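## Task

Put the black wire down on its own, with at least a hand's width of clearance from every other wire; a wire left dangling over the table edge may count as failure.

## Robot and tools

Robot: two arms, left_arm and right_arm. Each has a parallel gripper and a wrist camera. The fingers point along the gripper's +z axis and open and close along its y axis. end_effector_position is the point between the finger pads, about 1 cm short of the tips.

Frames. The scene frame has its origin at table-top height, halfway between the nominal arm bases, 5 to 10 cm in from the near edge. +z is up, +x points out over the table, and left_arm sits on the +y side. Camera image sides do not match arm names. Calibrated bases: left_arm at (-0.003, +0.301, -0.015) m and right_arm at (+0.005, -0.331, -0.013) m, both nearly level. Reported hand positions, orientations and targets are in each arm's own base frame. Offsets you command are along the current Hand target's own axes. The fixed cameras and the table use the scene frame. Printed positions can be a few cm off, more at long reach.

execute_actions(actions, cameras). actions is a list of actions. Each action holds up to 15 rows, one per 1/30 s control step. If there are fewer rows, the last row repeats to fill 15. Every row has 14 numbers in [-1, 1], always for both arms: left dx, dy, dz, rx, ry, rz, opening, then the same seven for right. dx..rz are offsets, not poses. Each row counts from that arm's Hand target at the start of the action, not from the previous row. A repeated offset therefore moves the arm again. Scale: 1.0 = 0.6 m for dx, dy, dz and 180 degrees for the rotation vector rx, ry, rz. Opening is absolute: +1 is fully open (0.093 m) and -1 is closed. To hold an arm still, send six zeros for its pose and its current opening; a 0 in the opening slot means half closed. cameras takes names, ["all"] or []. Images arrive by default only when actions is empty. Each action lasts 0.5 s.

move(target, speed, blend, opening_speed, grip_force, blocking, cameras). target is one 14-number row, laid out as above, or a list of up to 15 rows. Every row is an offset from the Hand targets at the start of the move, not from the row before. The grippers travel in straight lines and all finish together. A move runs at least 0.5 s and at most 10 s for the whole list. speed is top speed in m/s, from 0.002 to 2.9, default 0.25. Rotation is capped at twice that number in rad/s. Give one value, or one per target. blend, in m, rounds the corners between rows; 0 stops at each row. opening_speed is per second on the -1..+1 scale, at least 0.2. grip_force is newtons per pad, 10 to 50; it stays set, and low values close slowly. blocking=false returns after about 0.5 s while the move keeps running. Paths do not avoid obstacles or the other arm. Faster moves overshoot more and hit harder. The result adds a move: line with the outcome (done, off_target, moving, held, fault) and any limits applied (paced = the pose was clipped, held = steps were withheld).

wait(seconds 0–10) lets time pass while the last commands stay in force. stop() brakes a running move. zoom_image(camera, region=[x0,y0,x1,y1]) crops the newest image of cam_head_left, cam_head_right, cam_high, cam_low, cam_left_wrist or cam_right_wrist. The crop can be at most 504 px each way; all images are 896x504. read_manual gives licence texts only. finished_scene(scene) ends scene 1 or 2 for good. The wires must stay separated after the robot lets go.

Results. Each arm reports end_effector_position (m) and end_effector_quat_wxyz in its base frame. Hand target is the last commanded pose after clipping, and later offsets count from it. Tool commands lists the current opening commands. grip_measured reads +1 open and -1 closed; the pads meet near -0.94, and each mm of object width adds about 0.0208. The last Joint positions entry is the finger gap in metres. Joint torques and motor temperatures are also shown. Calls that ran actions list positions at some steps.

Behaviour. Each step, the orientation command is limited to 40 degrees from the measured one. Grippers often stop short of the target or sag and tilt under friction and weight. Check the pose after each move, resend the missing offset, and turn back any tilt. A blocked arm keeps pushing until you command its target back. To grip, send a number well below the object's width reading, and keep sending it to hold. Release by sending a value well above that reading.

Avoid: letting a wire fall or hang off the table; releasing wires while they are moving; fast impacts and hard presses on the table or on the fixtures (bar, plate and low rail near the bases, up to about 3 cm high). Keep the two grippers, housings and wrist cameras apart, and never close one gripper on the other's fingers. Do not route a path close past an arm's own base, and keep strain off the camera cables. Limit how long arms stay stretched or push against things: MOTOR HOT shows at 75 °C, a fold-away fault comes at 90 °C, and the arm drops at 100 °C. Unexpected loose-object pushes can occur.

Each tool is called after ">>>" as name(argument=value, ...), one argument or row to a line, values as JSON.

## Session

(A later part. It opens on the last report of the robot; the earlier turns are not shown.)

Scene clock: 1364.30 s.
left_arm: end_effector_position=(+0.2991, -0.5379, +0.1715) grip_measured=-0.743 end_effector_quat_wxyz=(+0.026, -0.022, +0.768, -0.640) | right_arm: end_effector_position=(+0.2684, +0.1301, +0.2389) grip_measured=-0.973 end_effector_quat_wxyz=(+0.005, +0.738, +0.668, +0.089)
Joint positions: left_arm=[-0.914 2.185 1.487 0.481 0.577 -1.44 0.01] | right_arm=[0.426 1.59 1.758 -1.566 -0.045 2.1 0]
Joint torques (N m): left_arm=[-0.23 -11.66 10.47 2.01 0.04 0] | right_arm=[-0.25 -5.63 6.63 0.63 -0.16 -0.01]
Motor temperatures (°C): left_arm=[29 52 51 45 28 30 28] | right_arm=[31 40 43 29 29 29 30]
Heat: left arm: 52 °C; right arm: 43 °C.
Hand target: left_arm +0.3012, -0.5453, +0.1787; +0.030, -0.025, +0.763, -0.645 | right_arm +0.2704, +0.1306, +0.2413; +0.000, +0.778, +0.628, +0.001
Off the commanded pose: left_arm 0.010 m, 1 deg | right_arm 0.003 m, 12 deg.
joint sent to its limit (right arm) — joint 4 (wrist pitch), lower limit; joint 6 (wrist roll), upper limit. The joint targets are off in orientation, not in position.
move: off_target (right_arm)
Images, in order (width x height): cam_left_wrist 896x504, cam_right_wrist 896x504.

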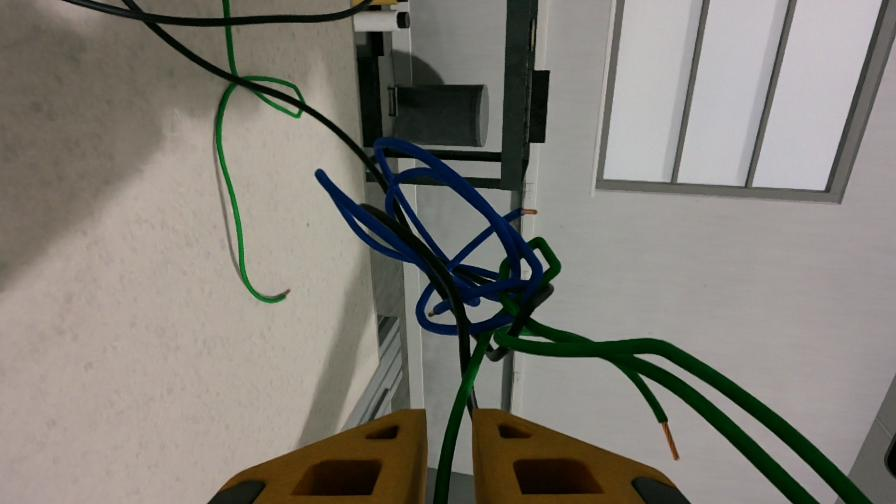

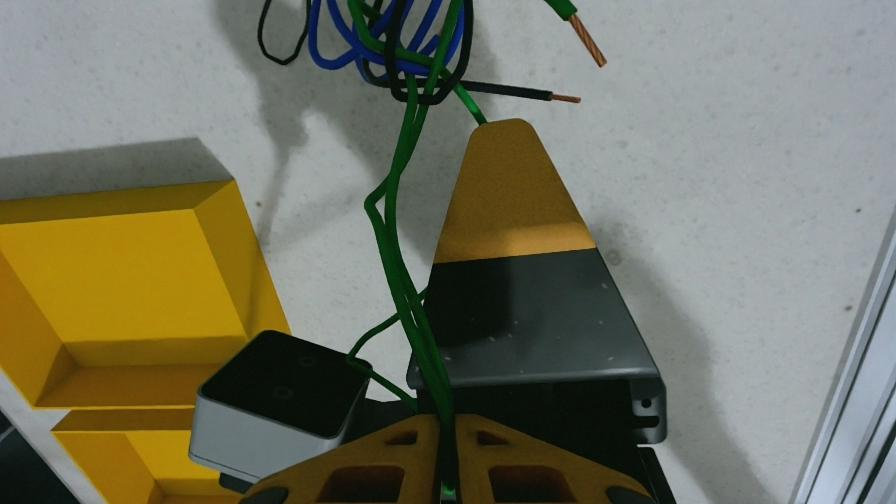

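>>> move(
  target=[0.0,0,0,0,0,0,-1,0,0,0,0,0,0,-1],
  cameras=["cam_left_wrist","cam_right_wrist"],
  opening_speed=0.4,
)

>>> zoom_image(
  camera="cam_left_wrist",
  region=[300, 204, 600, 504],
)

>>> zoom_image(
  camera="cam_right_wrist",
  region=[300, 0, 660, 300],
)

Scene clock: 1383.43 s.
left_arm: end_effector_position=(+0.2991, -0.5379, +0.1710) grip_measured=-0.978 end_effector_quat_wxyz=(+0.026, -0.023, +0.768, -0.639) | right_arm: end_effector_position=(+0.2684, +0.1301, +0.2389) grip_measured=-0.973 end_effector_quat_wxyz=(+0.005, +0.738, +0.668, +0.089)
Joint positions: left_arm=[-0.914 2.185 1.487 0.479 0.576 -1.44 0] | right_arm=[0.426 1.59 1.758 -1.566 -0.045 2.1 0]
Joint torques (N m): left_arm=[-0.25 -11.67 10.43 2.02 0.04 0.01] | right_arm=[-0.25 -5.63 6.58 0.63 -0.15 0]
Heat: left arm: 52 °C; right arm: 43 °C.
Hand target: left_arm +0.3012, -0.5453, +0.1787; +0.031, -0.025, +0.763, -0.645 | right_arm +0.2704, +0.1306, +0.2413; +0.000, +0.778, +0.628, +0.001
Off the commanded pose: left_arm 0.011 m, 1 deg | right_arm 0.003 m, 12 deg.
joint sent to its limit (right arm) — joint 4 (wrist pitch), lower limit; joint 6 (wrist roll), upper limit. The joint targets are off in orientation, not in position.
move: off_target (left_arm, right_arm)
Images, in order (width x height): cam_left_wrist 896x504, cam_right_wrist 896x504.

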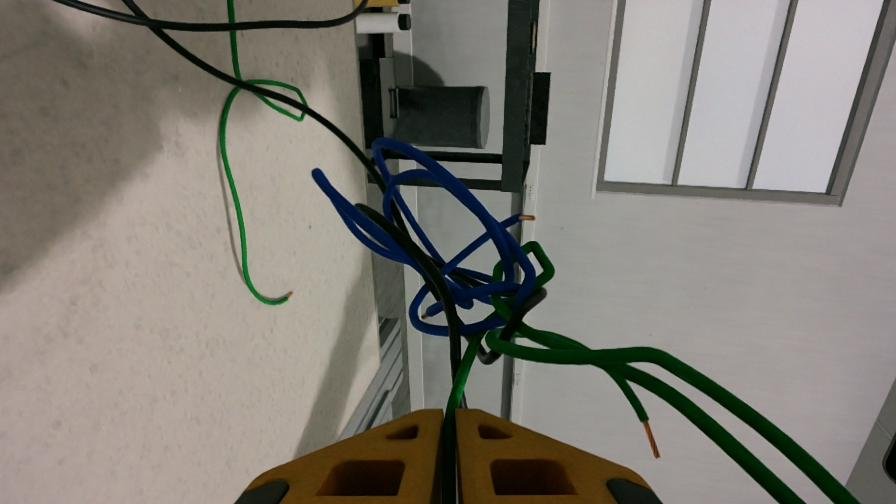

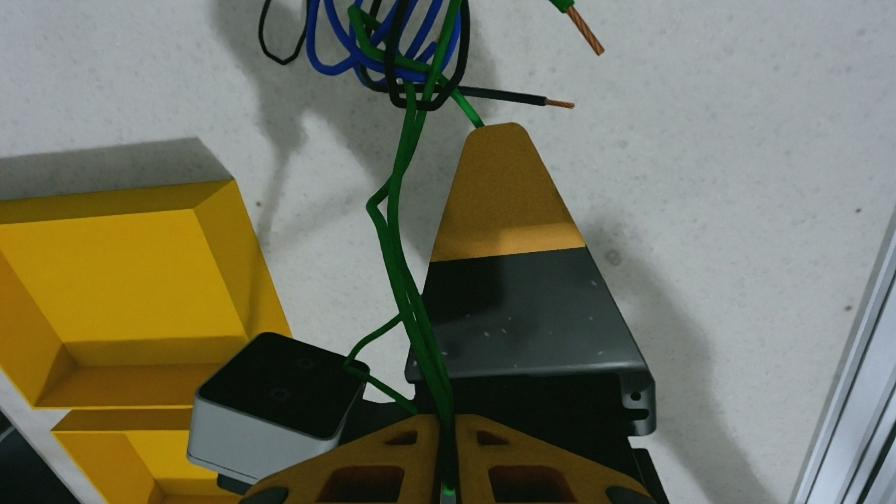

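Scaled by 1.680 from the camera's 896x504 image, which has a finer 1280x720 frame.

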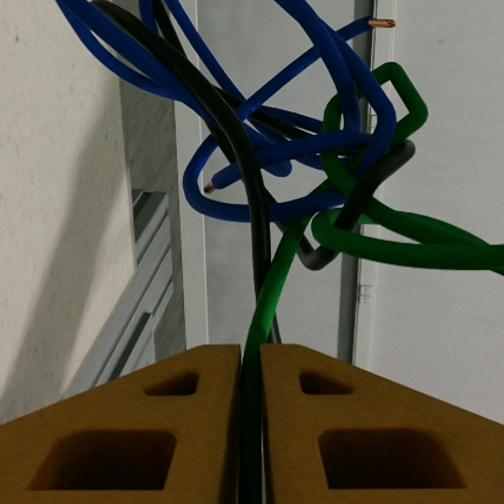

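Scaled by 1.400 from the camera's 896x504 image, which has a finer 1280x720 frame.

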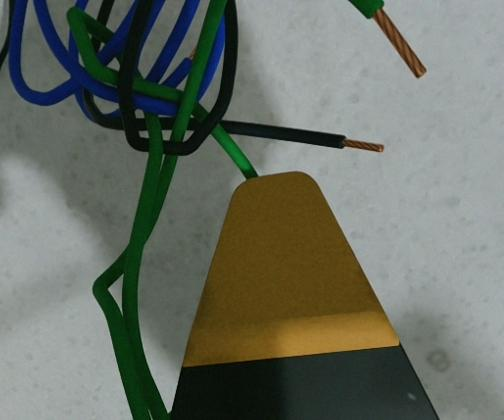

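>>> move(
  target=[
    [0,0,0,0,0,0,-1,0,0,0,0,0,0,-0.6],
    [0,0,0,0,0,0,-1,0,0,-0.1,0,0,0,-0.6],
  ],
  cameras=["cam_left_wrist","cam_right_wrist","cam_high"],
  opening_speed=0.4,
  speed=0.1,
)

>>> zoom_image(
  camera="cam_right_wrist",
  region=[240, 0, 740, 400],
)

Scene clock: 1415.93 s.
left_arm: end_effector_position=(+0.2976, -0.5385, +0.1702) grip_measured=-0.978 end_effector_quat_wxyz=(+0.024, -0.023, +0.769, -0.638) | right_arm: end_effector_position=(+0.2755, +0.1335, +0.2874) grip_measured=-0.603 end_effector_quat_wxyz=(+0.030, +0.729, +0.663, +0.170)
Joint positions: left_arm=[-0.916 2.185 1.487 0.475 0.576 -1.44 0] | right_arm=[0.426 1.545 1.885 -1.566 -0.046 2.1 0.016]
Joint torques (N m): left_arm=[-0.02 -11.67 10.43 2.06 0.04 0] | right_arm=[-0.1 -8.85 6.27 1 -0.12 -0.01]
Heat: left arm: 53 °C; right arm: 43 °C.
Hand target: left_arm +0.3014, -0.5452, +0.1787; +0.031, -0.025, +0.763, -0.645 | right_arm +0.2703, +0.1305, +0.3013; +0.000, +0.778, +0.628, +0.001
Off the commanded pose: left_arm 0.011 m, 1 deg | right_arm 0.015 m, 21 deg.
joint sent to its limit (right arm) — joint 4 (wrist pitch), lower limit; joint 6 (wrist roll), upper limit. The joint targets are off in orientation, not in position.
move: off_target (left_arm, right_arm)
Images, in order (width x height): cam_high 896x504, cam_left_wrist 896x504, cam_right_wrist 896x504.

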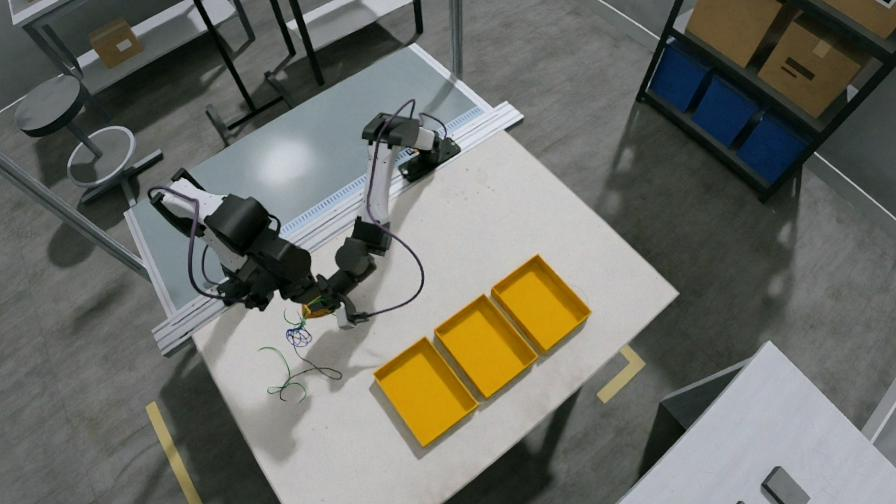

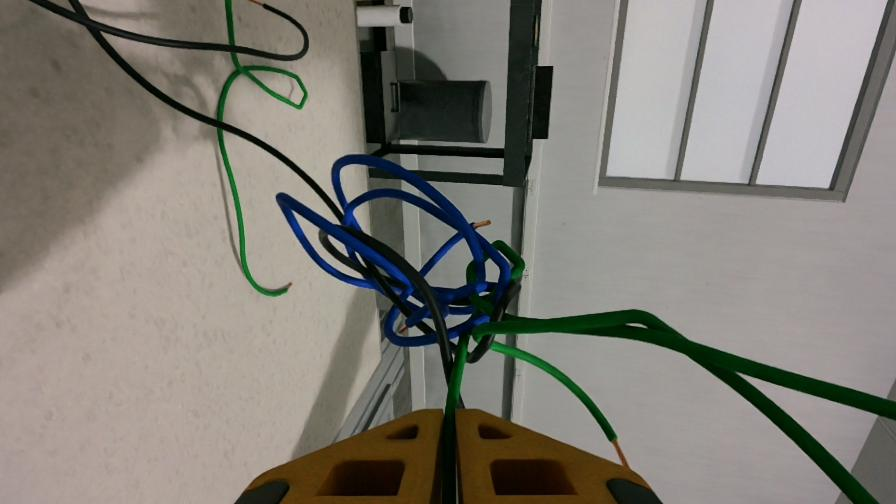

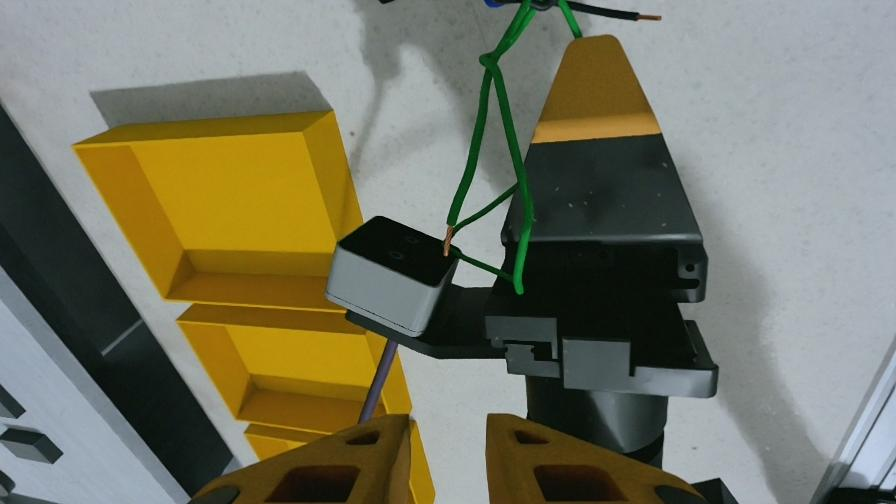

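Scaled by 1.008 from the camera's 896x504 image, which has a finer 1280x720 frame.

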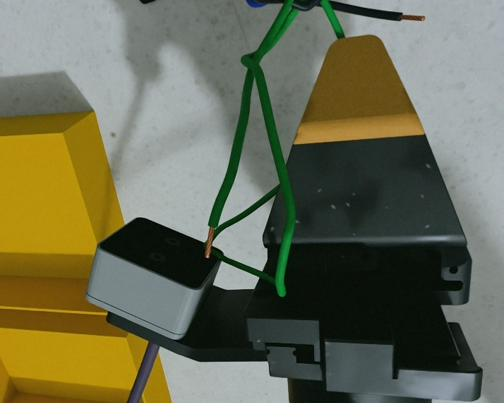

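>>> move(
  target=[
    [0,0,0,0,0,0,-1,-0.234,0.102,-0.05,0,0,0,-0.6],
    [0,0,0,0,0,0,-1,-0.234,0.102,-0.05,-0.434,-0.350,-0.434,-0.6],
  ],
  cameras=["cam_left_wrist","cam_right_wrist"],
  blend=0.05,
  speed=0.4,
)

Scene clock: 1456.23 s.
left_arm: end_effector_position=(+0.2976, -0.5385, +0.1702) grip_measured=-0.978 end_effector_quat_wxyz=(+0.024, -0.023, +0.769, -0.638) | right_arm: end_effector_position=(+0.2990, -0.0183, +0.3316) grip_measured=-0.603 end_effector_quat_wxyz=(+0.705, +0.004, +0.709, +0.004)
Joint positions: left_arm=[-0.916 2.185 1.487 0.475 0.576 -1.44 0] | right_arm=[-0.138 0.664 0.652 0.006 -0.138 0.01 0.016]
Joint torques (N m): left_arm=[0.01 -11.69 10.43 2.06 0.05 0] | right_arm=[-0.44 0.31 5.72 2.64 -0.17 -0.2]
Heat: left arm: 53 °C; right arm: 42 °C.
Hand target: left_arm +0.3014, -0.5452, +0.1787; +0.031, -0.025, +0.763, -0.645 | right_arm +0.3005, -0.0196, +0.3311; +0.707, +0.001, +0.707, +0.001
Off the commanded pose: left_arm 0.011 m, 1 deg | right_arm 0.002 m, 1 deg.
move: off_target (left_arm)
Images, in order (width x height): cam_left_wrist 896x504, cam_right_wrist 896x504.

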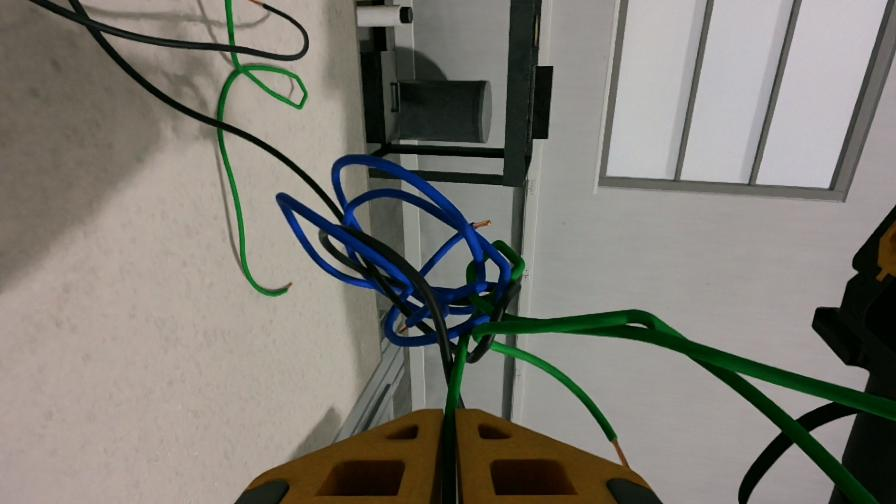

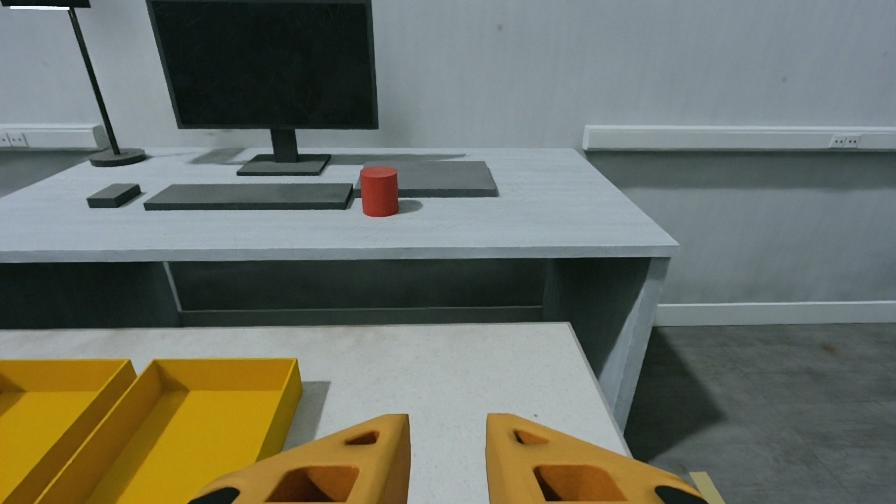

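>>> move(
  target=[
    [0,0.04,-0.212,0,0,0,-1,0.0,0,0,0,0,0,-0.6],
    [0,0.04,-0.212,0,0,0,-1,0.22,0.17,-0.13,-0.385,-0.385,-0.385,-0.6],
  ],
  cameras=["cam_left_wrist","cam_right_wrist","cam_head_right","cam_high"],
  speed=0.25,
)

>>> zoom_image(
  camera="cam_right_wrist",
  region=[340, 0, 840, 400],
)

Scene clock: 1481.10 s.
left_arm: end_effector_position=(+0.2945, -0.4177, +0.1541) grip_measured=-0.978 end_effector_quat_wxyz=(+0.015, -0.046, +0.777, -0.628) | right_arm: end_effector_position=(+0.2302, +0.0790, +0.1990) grip_measured=-0.603 end_effector_quat_wxyz=(+0.697, -0.679, +0.186, -0.134)
Joint positions: left_arm=[-0.735 1.904 1.015 0.602 0.731 -1.411 0] | right_arm=[-0.433 1.265 0.151 1.47 -1.546 -1.137 0.016]
Joint torques (N m): left_arm=[0.54 -13.35 6.23 2.24 0.41 0.22] | right_arm=[0.85 -2.71 3.77 1.72 -0.19 -0.44]
Motor temperatures (°C): left_arm=[29 55 51 47 28 30 29] | right_arm=[31 39 41 36 29 29 29]
Heat: left arm: 55 °C; right arm: 41 °C.
Hand target: left_arm +0.2913, -0.4162, +0.1761; +0.030, -0.025, +0.763, -0.645 | right_arm +0.2226, +0.0827, +0.1993; +0.708, -0.706, -0.001, +0.000
Off the commanded pose: left_arm 0.022 m, 4 deg | right_arm 0.008 m, 27 deg.
joint sent to its limit (right arm) — joint 5 (wrist yaw), lower limit. The joint targets are off in orientation, not in position.
move: off_target (left_arm, right_arm)
Images, in order (width x height): cam_head_right 896x504, cam_high 896x504, cam_left_wrist 896x504, cam_right_wrist 896x504.

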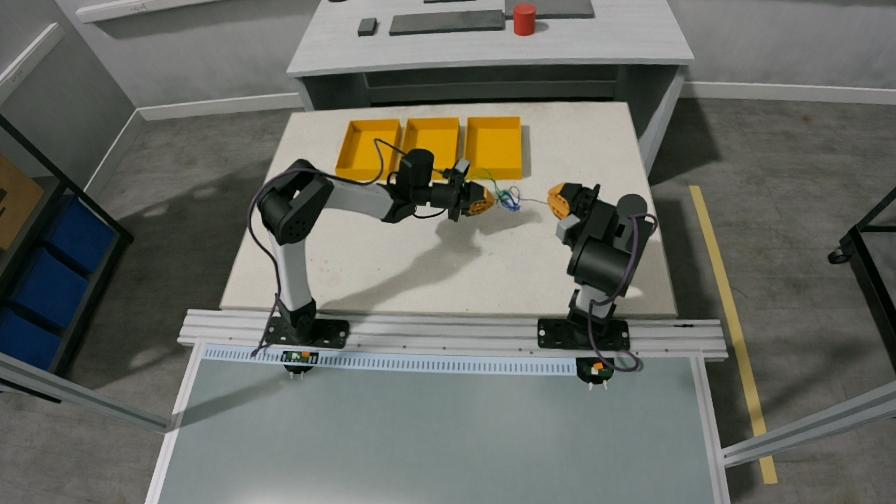

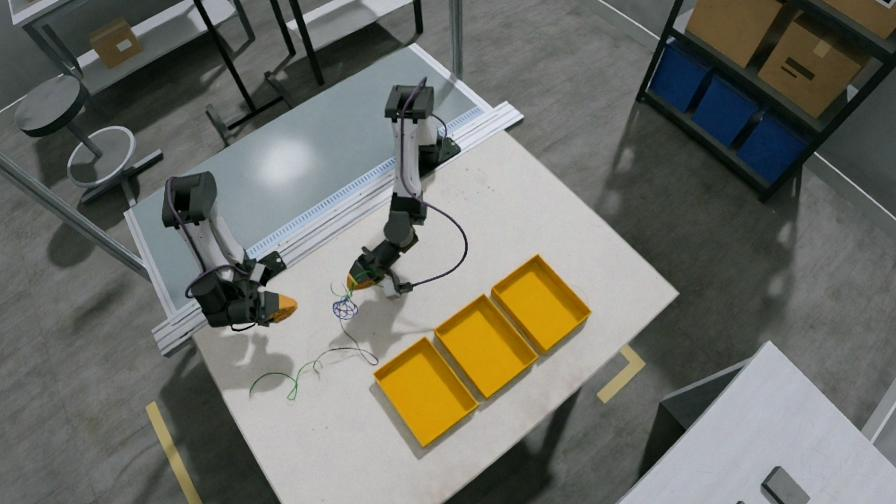

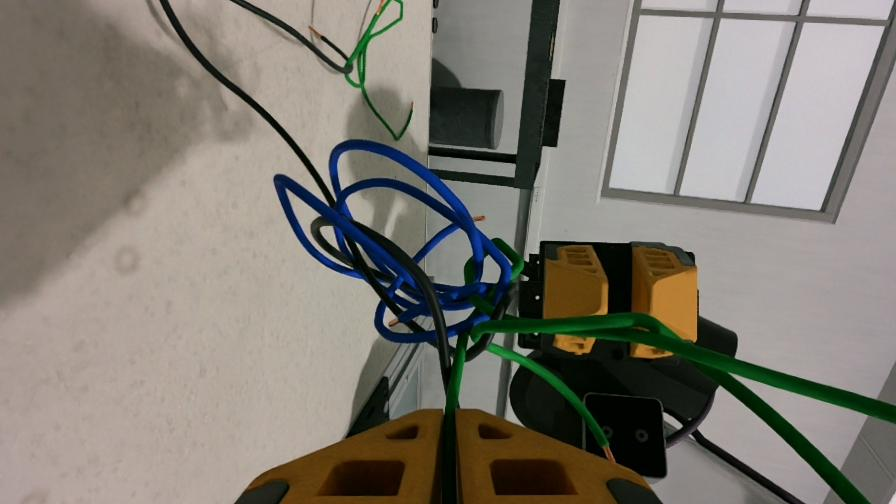

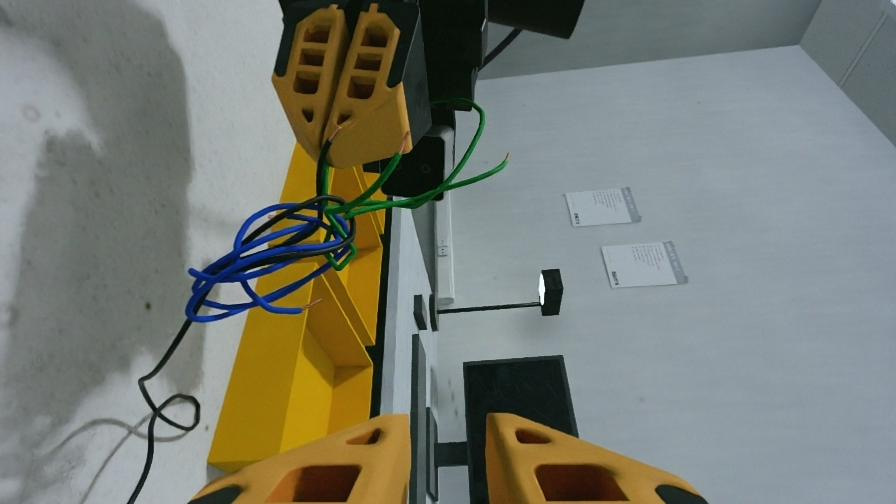

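Scaled by 1.008 from the camera's 896x504 image, which has a finer 1280x720 frame.

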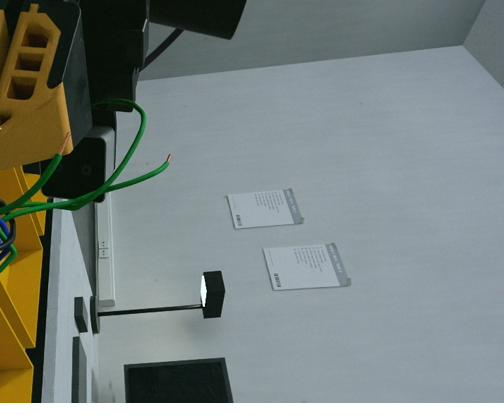

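>>> execute_actions(
  actions=[],
  cameras=["cam_right_wrist","cam_left_wrist","cam_head_right","cam_low"],
)

>>> zoom_image(
  camera="cam_right_wrist",
  region=[180, 60, 560, 340],
)

>>> zoom_image(
  camera="cam_left_wrist",
  region=[260, 150, 700, 500],
)

Scene clock: 1525.00 s.
left_arm: end_effector_position=(+0.2945, -0.4177, +0.1541) grip_measured=-0.978 end_effector_quat_wxyz=(+0.015, -0.046, +0.777, -0.628) | right_arm: end_effector_position=(+0.2302, +0.0790, +0.1990) grip_measured=-0.603 end_effector_quat_wxyz=(+0.697, -0.679, +0.186, -0.134)
Joint positions: left_arm=[-0.735 1.904 1.015 0.602 0.731 -1.411 0] | right_arm=[-0.433 1.265 0.151 1.47 -1.546 -1.137 0.016]
Joint velocities: within noise
Joint torques (N m): left_arm=[0.53 -13.34 6.24 2.25 0.42 0.23] | right_arm=[0.84 -2.7 3.74 1.71 -0.18 -0.45]
Motor temperatures (°C): left_arm=[29 61 48 46 28 30 29] | right_arm=[31 38 39 34 29 29 28]
Heat: left arm: 61 °C; right arm: 39 °C.
Hand target: left_arm +0.2913, -0.4162, +0.1761; +0.030, -0.025, +0.763, -0.645 | right_arm +0.2226, +0.0827, +0.1993; +0.708, -0.706, +0.000, +0.000
Tool commands: left_gripper/opening=-1.0 right_gripper/opening=-0.6
Off the commanded pose: left_arm 0.022 m, 4 deg | right_arm 0.008 m, 27 deg.
Images, in order (width x height): cam_head_right 896x504, cam_low 896x504, cam_left_wrist 896x504, cam_right_wrist 896x504.

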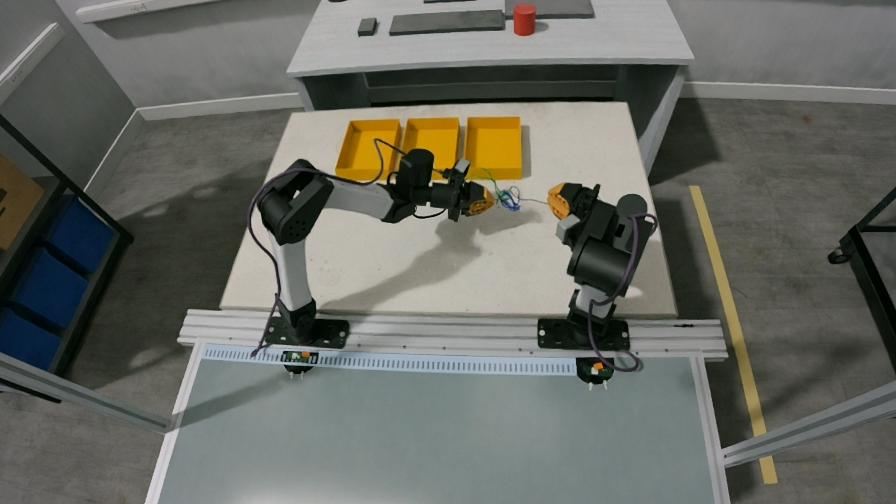

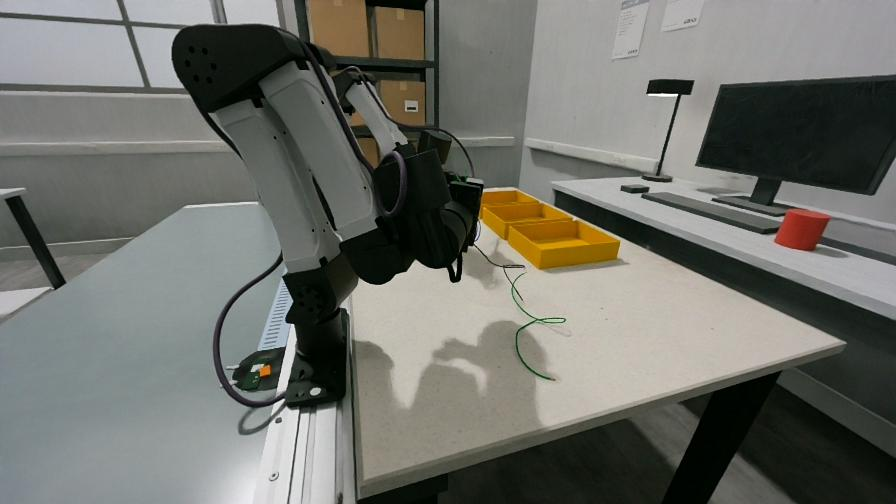

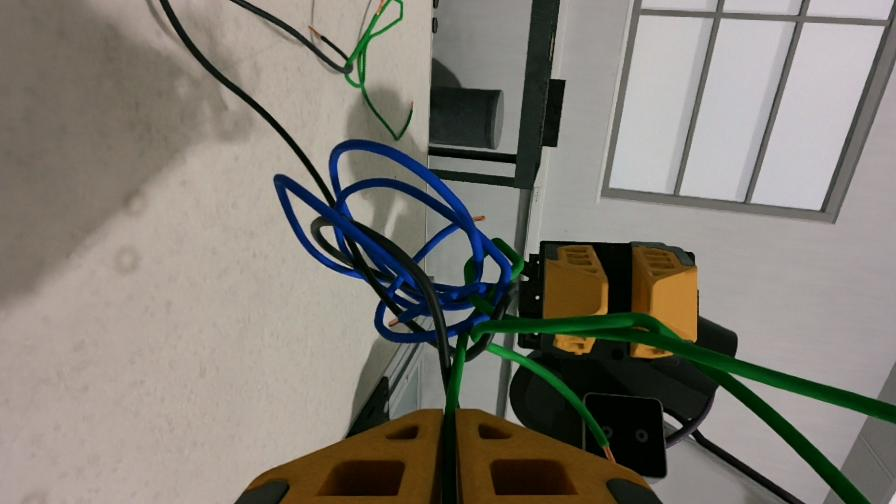

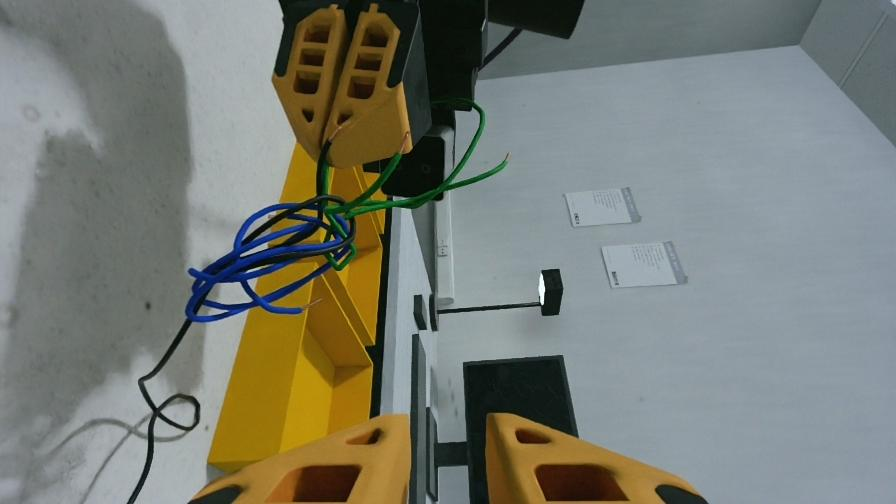

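Scaled by 1.326 from the camera's 896x504 image, which has a finer 1280x720 frame.

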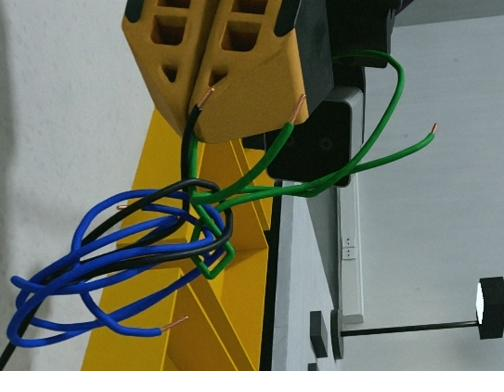

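Scaled by 1.145 from the camera's 896x504 image, which has a finer 1280x720 frame.

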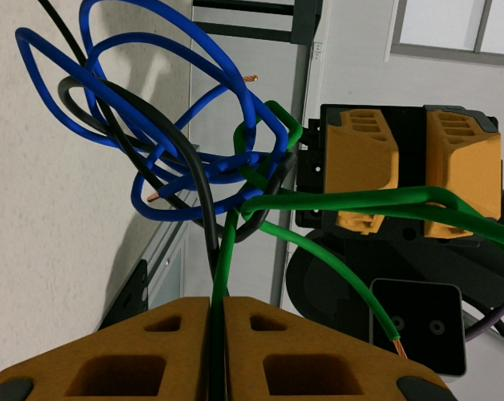

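>>> move(
  target=[0,0,0,0,0,0,-1,-0.0877,0.0155,0.062,0,0.278,0,-0.6],
  speed=0.12,
  cameras=["cam_right_wrist"],
)

Scene clock: 1624.93 s.
left_arm: end_effector_position=(+0.2945, -0.4177, +0.1541) grip_measured=-0.978 end_effector_quat_wxyz=(+0.015, -0.046, +0.777, -0.628) | right_arm: end_effector_position=(+0.1749, +0.1190, +0.1815) grip_measured=-0.603 end_effector_quat_wxyz=(-0.620, +0.691, -0.287, +0.236)
Joint positions: left_arm=[-0.735 1.904 1.015 0.602 0.731 -1.411 0] | right_arm=[-0.043 0.005 0.174 -0.351 -0.849 -1.678 0.016]
Joint torques (N m): left_arm=[0.5 -13.38 6.27 2.24 0.41 0.23] | right_arm=[0.99 1.78 7.69 1.94 -0.17 -0.11]
Motor temperatures (°C): left_arm=[29 65 46 48 28 30 30] | right_arm=[31 36 38 35 29 29 28]
Heat: left arm: 65 °C; right arm: 38 °C.
Hand target: left_arm +0.2913, -0.4162, +0.1761; +0.030, -0.025, +0.763, -0.645 | right_arm +0.1700, +0.1199, +0.1900; -0.642, +0.640, -0.299, +0.299
Off the commanded pose: left_arm 0.022 m, 4 deg | right_arm 0.010 m, 10 deg.
joint sent to its limit (right arm) — joint 2 (shoulder), lower limit. The joint targets are off in orientation, not in position.
move: off_target (left_arm, right_arm)
Images, in order (width x height): cam_right_wrist 896x504.

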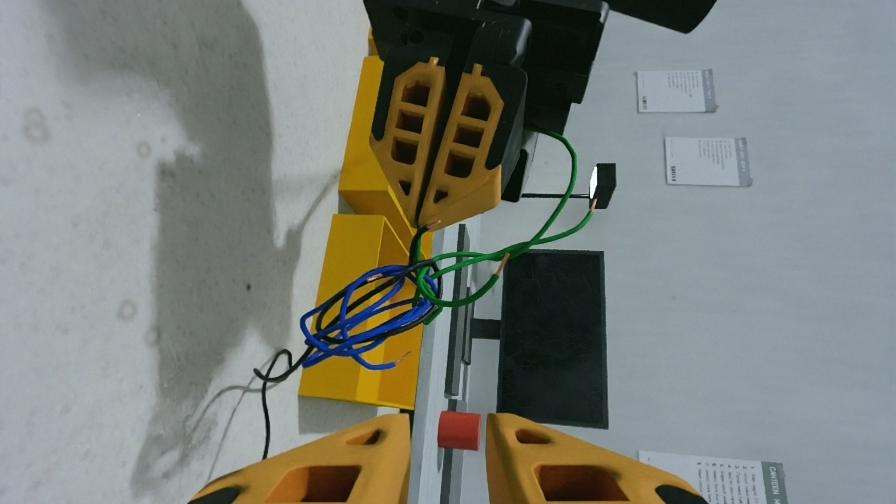

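>>> zoom_image(
  camera="cam_right_wrist",
  region=[300, 150, 560, 350],
)

Scaled by 1.938 from the camera's 896x504 image, which has a finer 1280x720 frame.

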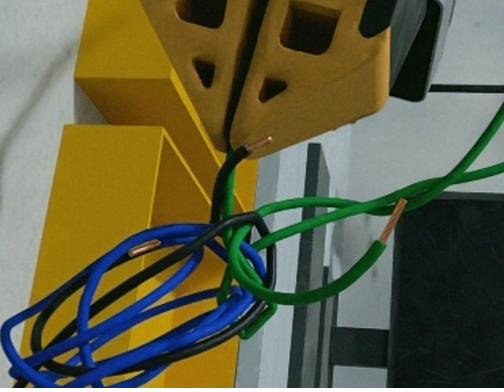

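>>> move(
  target=[0,0,0,0,0,0,-1,-0.0308,0.0533,0.1085,0,0.111,0,-0.6],
  speed=0.12,
  cameras=["cam_right_wrist"],
)

>>> zoom_image(
  camera="cam_right_wrist",
  region=[300, 200, 600, 480],
)

Scene clock: 1667.43 s.
left_arm: end_effector_position=(+0.2945, -0.4177, +0.1541) grip_measured=-0.978 end_effector_quat_wxyz=(+0.015, -0.046, +0.777, -0.628) | right_arm: end_effector_position=(+0.2096, +0.1766, +0.1599) grip_measured=-0.603 end_effector_quat_wxyz=(+0.573, -0.583, +0.414, -0.401)
Joint positions: left_arm=[-0.735 1.904 1.015 0.602 0.731 -1.411 0] | right_arm=[1.169 0.908 0.005 0.869 0.825 -1.539 0.016]
Joint torques (N m): left_arm=[0.5 -13.34 6.26 2.24 0.41 0.23] | right_arm=[0.95 -0.1 4.83 2.39 0.05 -0.11]
Motor temperatures (°C): left_arm=[29 66 46 48 28 30 30] | right_arm=[31 36 41 38 28 29 28]
Heat: left arm: 66 °C; right arm: 41 °C.
Hand target: left_arm +0.2913, -0.4162, +0.1761; +0.030, -0.025, +0.763, -0.645 | right_arm +0.2081, +0.1759, +0.1583; +0.580, -0.578, +0.406, -0.406
Off the commanded pose: left_arm 0.022 m, 4 deg | right_arm 0.002 m, 1 deg.
joint sent to its limit (right arm) — joint 3 (elbow), lower limit, where the elbow is as bent as it goes. The joint targets still meet the commanded pose.
move: off_target (left_arm)
Images, in order (width x height): cam_right_wrist 896x504.

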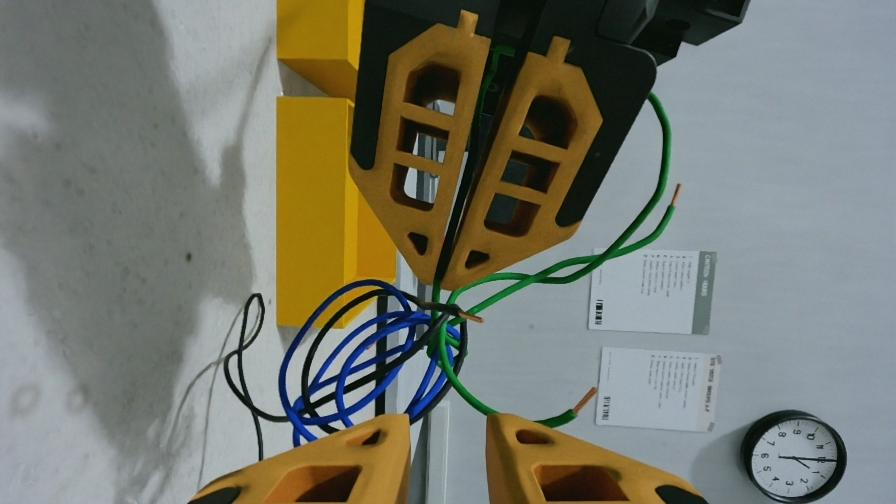

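Scaled by 1.680 from the camera's 896x504 image, which has a finer 1280x720 frame.

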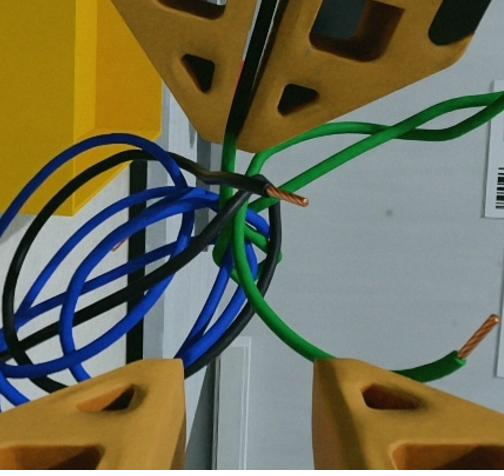

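>>> move(
  target=[0,0,0,0,0,0,-1,-0.0108,0,0.0658,0,0,0,-0.7],
  speed=0.08,
  cameras=["cam_right_wrist","cam_left_wrist"],
)

>>> zoom_image(
  camera="cam_right_wrist",
  region=[300, 200, 600, 480],
)

Scene clock: 1701.07 s.
left_arm: end_effector_position=(+0.2946, -0.4178, +0.1545) grip_measured=-0.978 end_effector_quat_wxyz=(+0.016, -0.046, +0.776, -0.629) | right_arm: end_effector_position=(+0.2401, +0.1925, +0.1518) grip_measured=-0.697 end_effector_quat_wxyz=(+0.572, -0.585, +0.408, -0.405)
Joint positions: left_arm=[-0.735 1.904 1.015 0.604 0.731 -1.411 0] | right_arm=[1.028 1.279 0.057 1.198 0.683 -1.564 0.012]
Joint torques (N m): left_arm=[0.54 -13.34 6.26 2.21 0.41 0.23] | right_arm=[-0.35 -1.88 5.48 2.48 -0.2 -0.12]
Motor temperatures (°C): left_arm=[29 67 45 48 28 30 30] | right_arm=[31 35 40 39 28 29 28]
Heat: left arm: 67 °C; right arm: 40 °C.
Hand target: left_arm +0.2913, -0.4162, +0.1761; +0.030, -0.025, +0.763, -0.645 | right_arm +0.2429, +0.1955, +0.1584; +0.580, -0.578, +0.406, -0.405
Off the commanded pose: left_arm 0.022 m, 4 deg | right_arm 0.008 m, 1 deg.
move: off_target (left_arm)
Images, in order (width x height): cam_left_wrist 896x504, cam_right_wrist 896x504.

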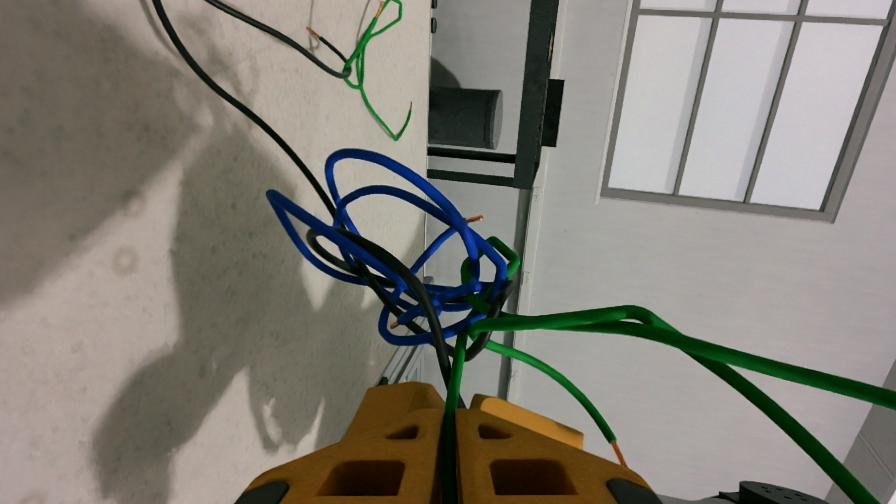

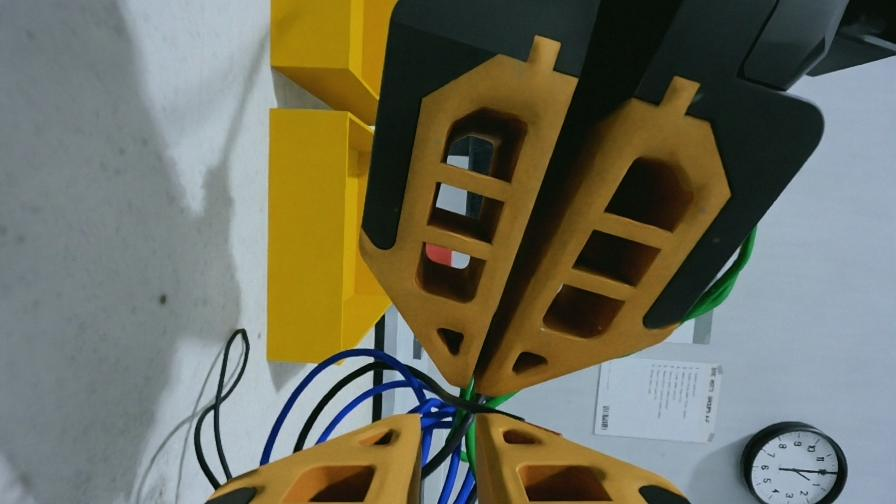

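Scaled by 1.680 from the camera's 896x504 image, which has a finer 1280x720 frame.

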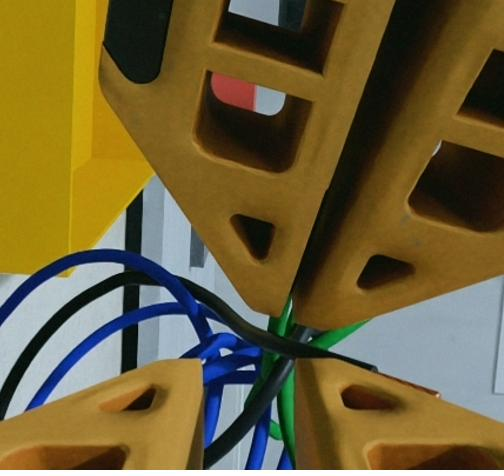

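>>> move(
  target=[
    [0,0,0,0,0,0,-1,0,0,-0.03,0,0,0,-0.7],
    [0,0,0,0,0,0,-1,0,-0.0175,-0.03,0,0,0,-0.7],
    [0,0,0,0,0,0,-1,0,-0.0175,0.0117,0,0,0,-0.7],
  ],
  speed=0.06,
  blend=[0.005,0.005,0],
  cameras=["cam_right_wrist"],
)

>>> zoom_image(
  camera="cam_right_wrist",
  region=[300, 240, 600, 500],
)

Scene clock: 1726.50 s.
left_arm: end_effector_position=(+0.2945, -0.4178, +0.1546) grip_measured=-0.978 end_effector_quat_wxyz=(+0.016, -0.046, +0.776, -0.629) | right_arm: end_effector_position=(+0.2467, +0.1932, +0.1613) grip_measured=-0.697 end_effector_quat_wxyz=(+0.569, -0.585, +0.409, -0.409)
Joint positions: left_arm=[-0.735 1.904 1.015 0.604 0.731 -1.411 0] | right_arm=[1.001 1.22 0.095 1.101 0.663 -1.57 0.012]
Joint torques (N m): left_arm=[0.54 -13.37 6.27 2.21 0.41 0.22] | right_arm=[-0.27 -1.76 6.16 2.48 -0.27 -0.05]
Motor temperatures (°C): left_arm=[28 67 45 49 28 30 30] | right_arm=[31 35 40 42 28 29 28]
Heat: left arm: 67 °C; right arm: 42 °C.
Hand target: left_arm +0.2913, -0.4162, +0.1761; +0.030, -0.025, +0.763, -0.645 | right_arm +0.2495, +0.1979, +0.1689; +0.580, -0.578, +0.406, -0.406
Off the commanded pose: left_arm 0.022 m, 4 deg | right_arm 0.009 m, 2 deg.
move: off_target (left_arm)
Images, in order (width x height): cam_right_wrist 896x504.

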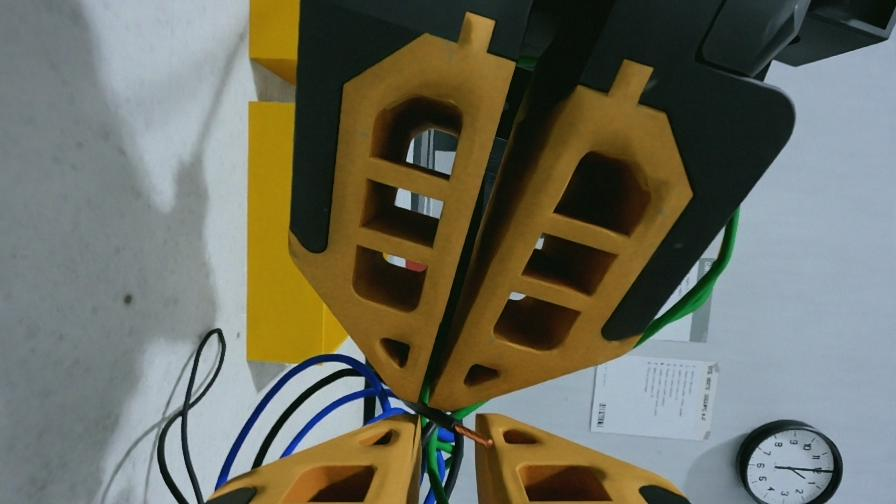

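Scaled by 1.680 from the camera's 896x504 image, which has a finer 1280x720 frame.

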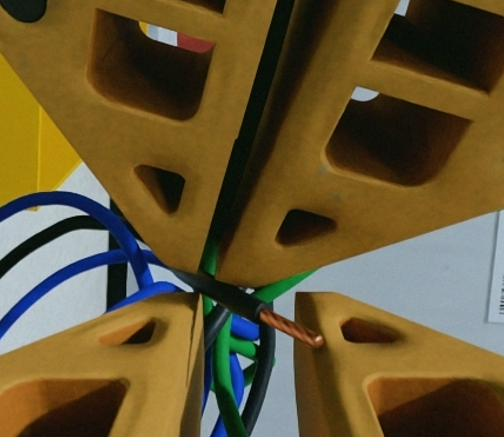

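>>> move(
  target=[0,0,0,0,0,0,-1,0,0,0.003,0,0,0,-1],
  speed=0.05,
  opening_speed=0.4,
  cameras=["cam_right_wrist"],
)

>>> zoom_image(
  camera="cam_right_wrist",
  region=[300, 240, 600, 500],
)

Scene clock: 1736.67 s.
left_arm: end_effector_position=(+0.2945, -0.4178, +0.1547) grip_measured=-0.978 end_effector_quat_wxyz=(+0.016, -0.046, +0.776, -0.629) | right_arm: end_effector_position=(+0.2480, +0.1942, +0.1602) grip_measured=-0.978 end_effector_quat_wxyz=(+0.568, -0.587, +0.408, -0.408)
Joint positions: left_arm=[-0.735 1.904 1.015 0.605 0.731 -1.411 0] | right_arm=[0.995 1.23 0.099 1.103 0.654 -1.57 0]
Joint torques (N m): left_arm=[0.55 -13.37 6.24 2.21 0.4 0.22] | right_arm=[-0.31 -1.85 6.2 2.52 -0.25 -0.06]
Motor temperatures (°C): left_arm=[28 67 45 50 28 30 30] | right_arm=[31 35 40 43 28 29 28]
Heat: left arm: 67 °C; right arm: 43 °C.
Hand target: left_arm +0.2912, -0.4162, +0.1761; +0.030, -0.025, +0.763, -0.645 | right_arm +0.2512, +0.1986, +0.1688; +0.580, -0.578, +0.406, -0.405
Off the commanded pose: left_arm 0.022 m, 4 deg | right_arm 0.010 m, 2 deg.
move: off_target (left_arm)
Images, in order (width x height): cam_right_wrist 896x504.

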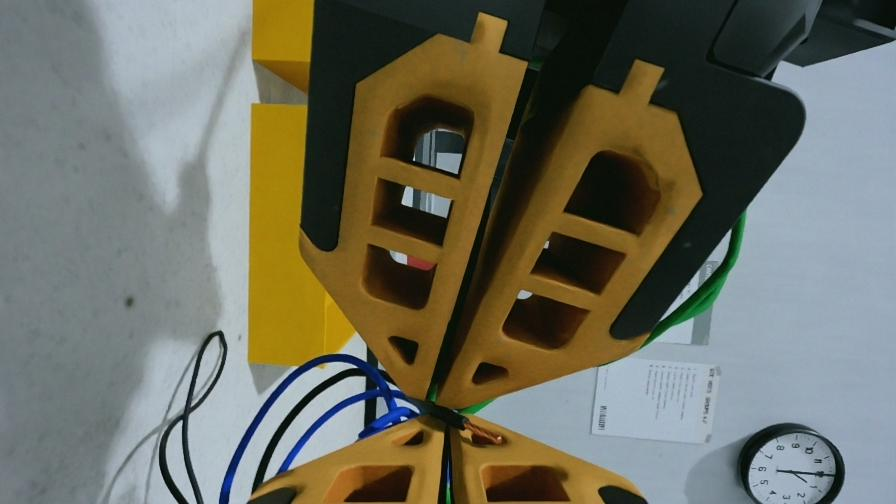

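Scaled by 1.680 from the camera's 896x504 image, which has a finer 1280x720 frame.

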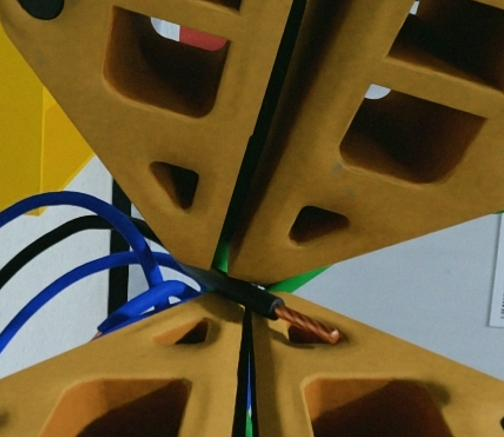

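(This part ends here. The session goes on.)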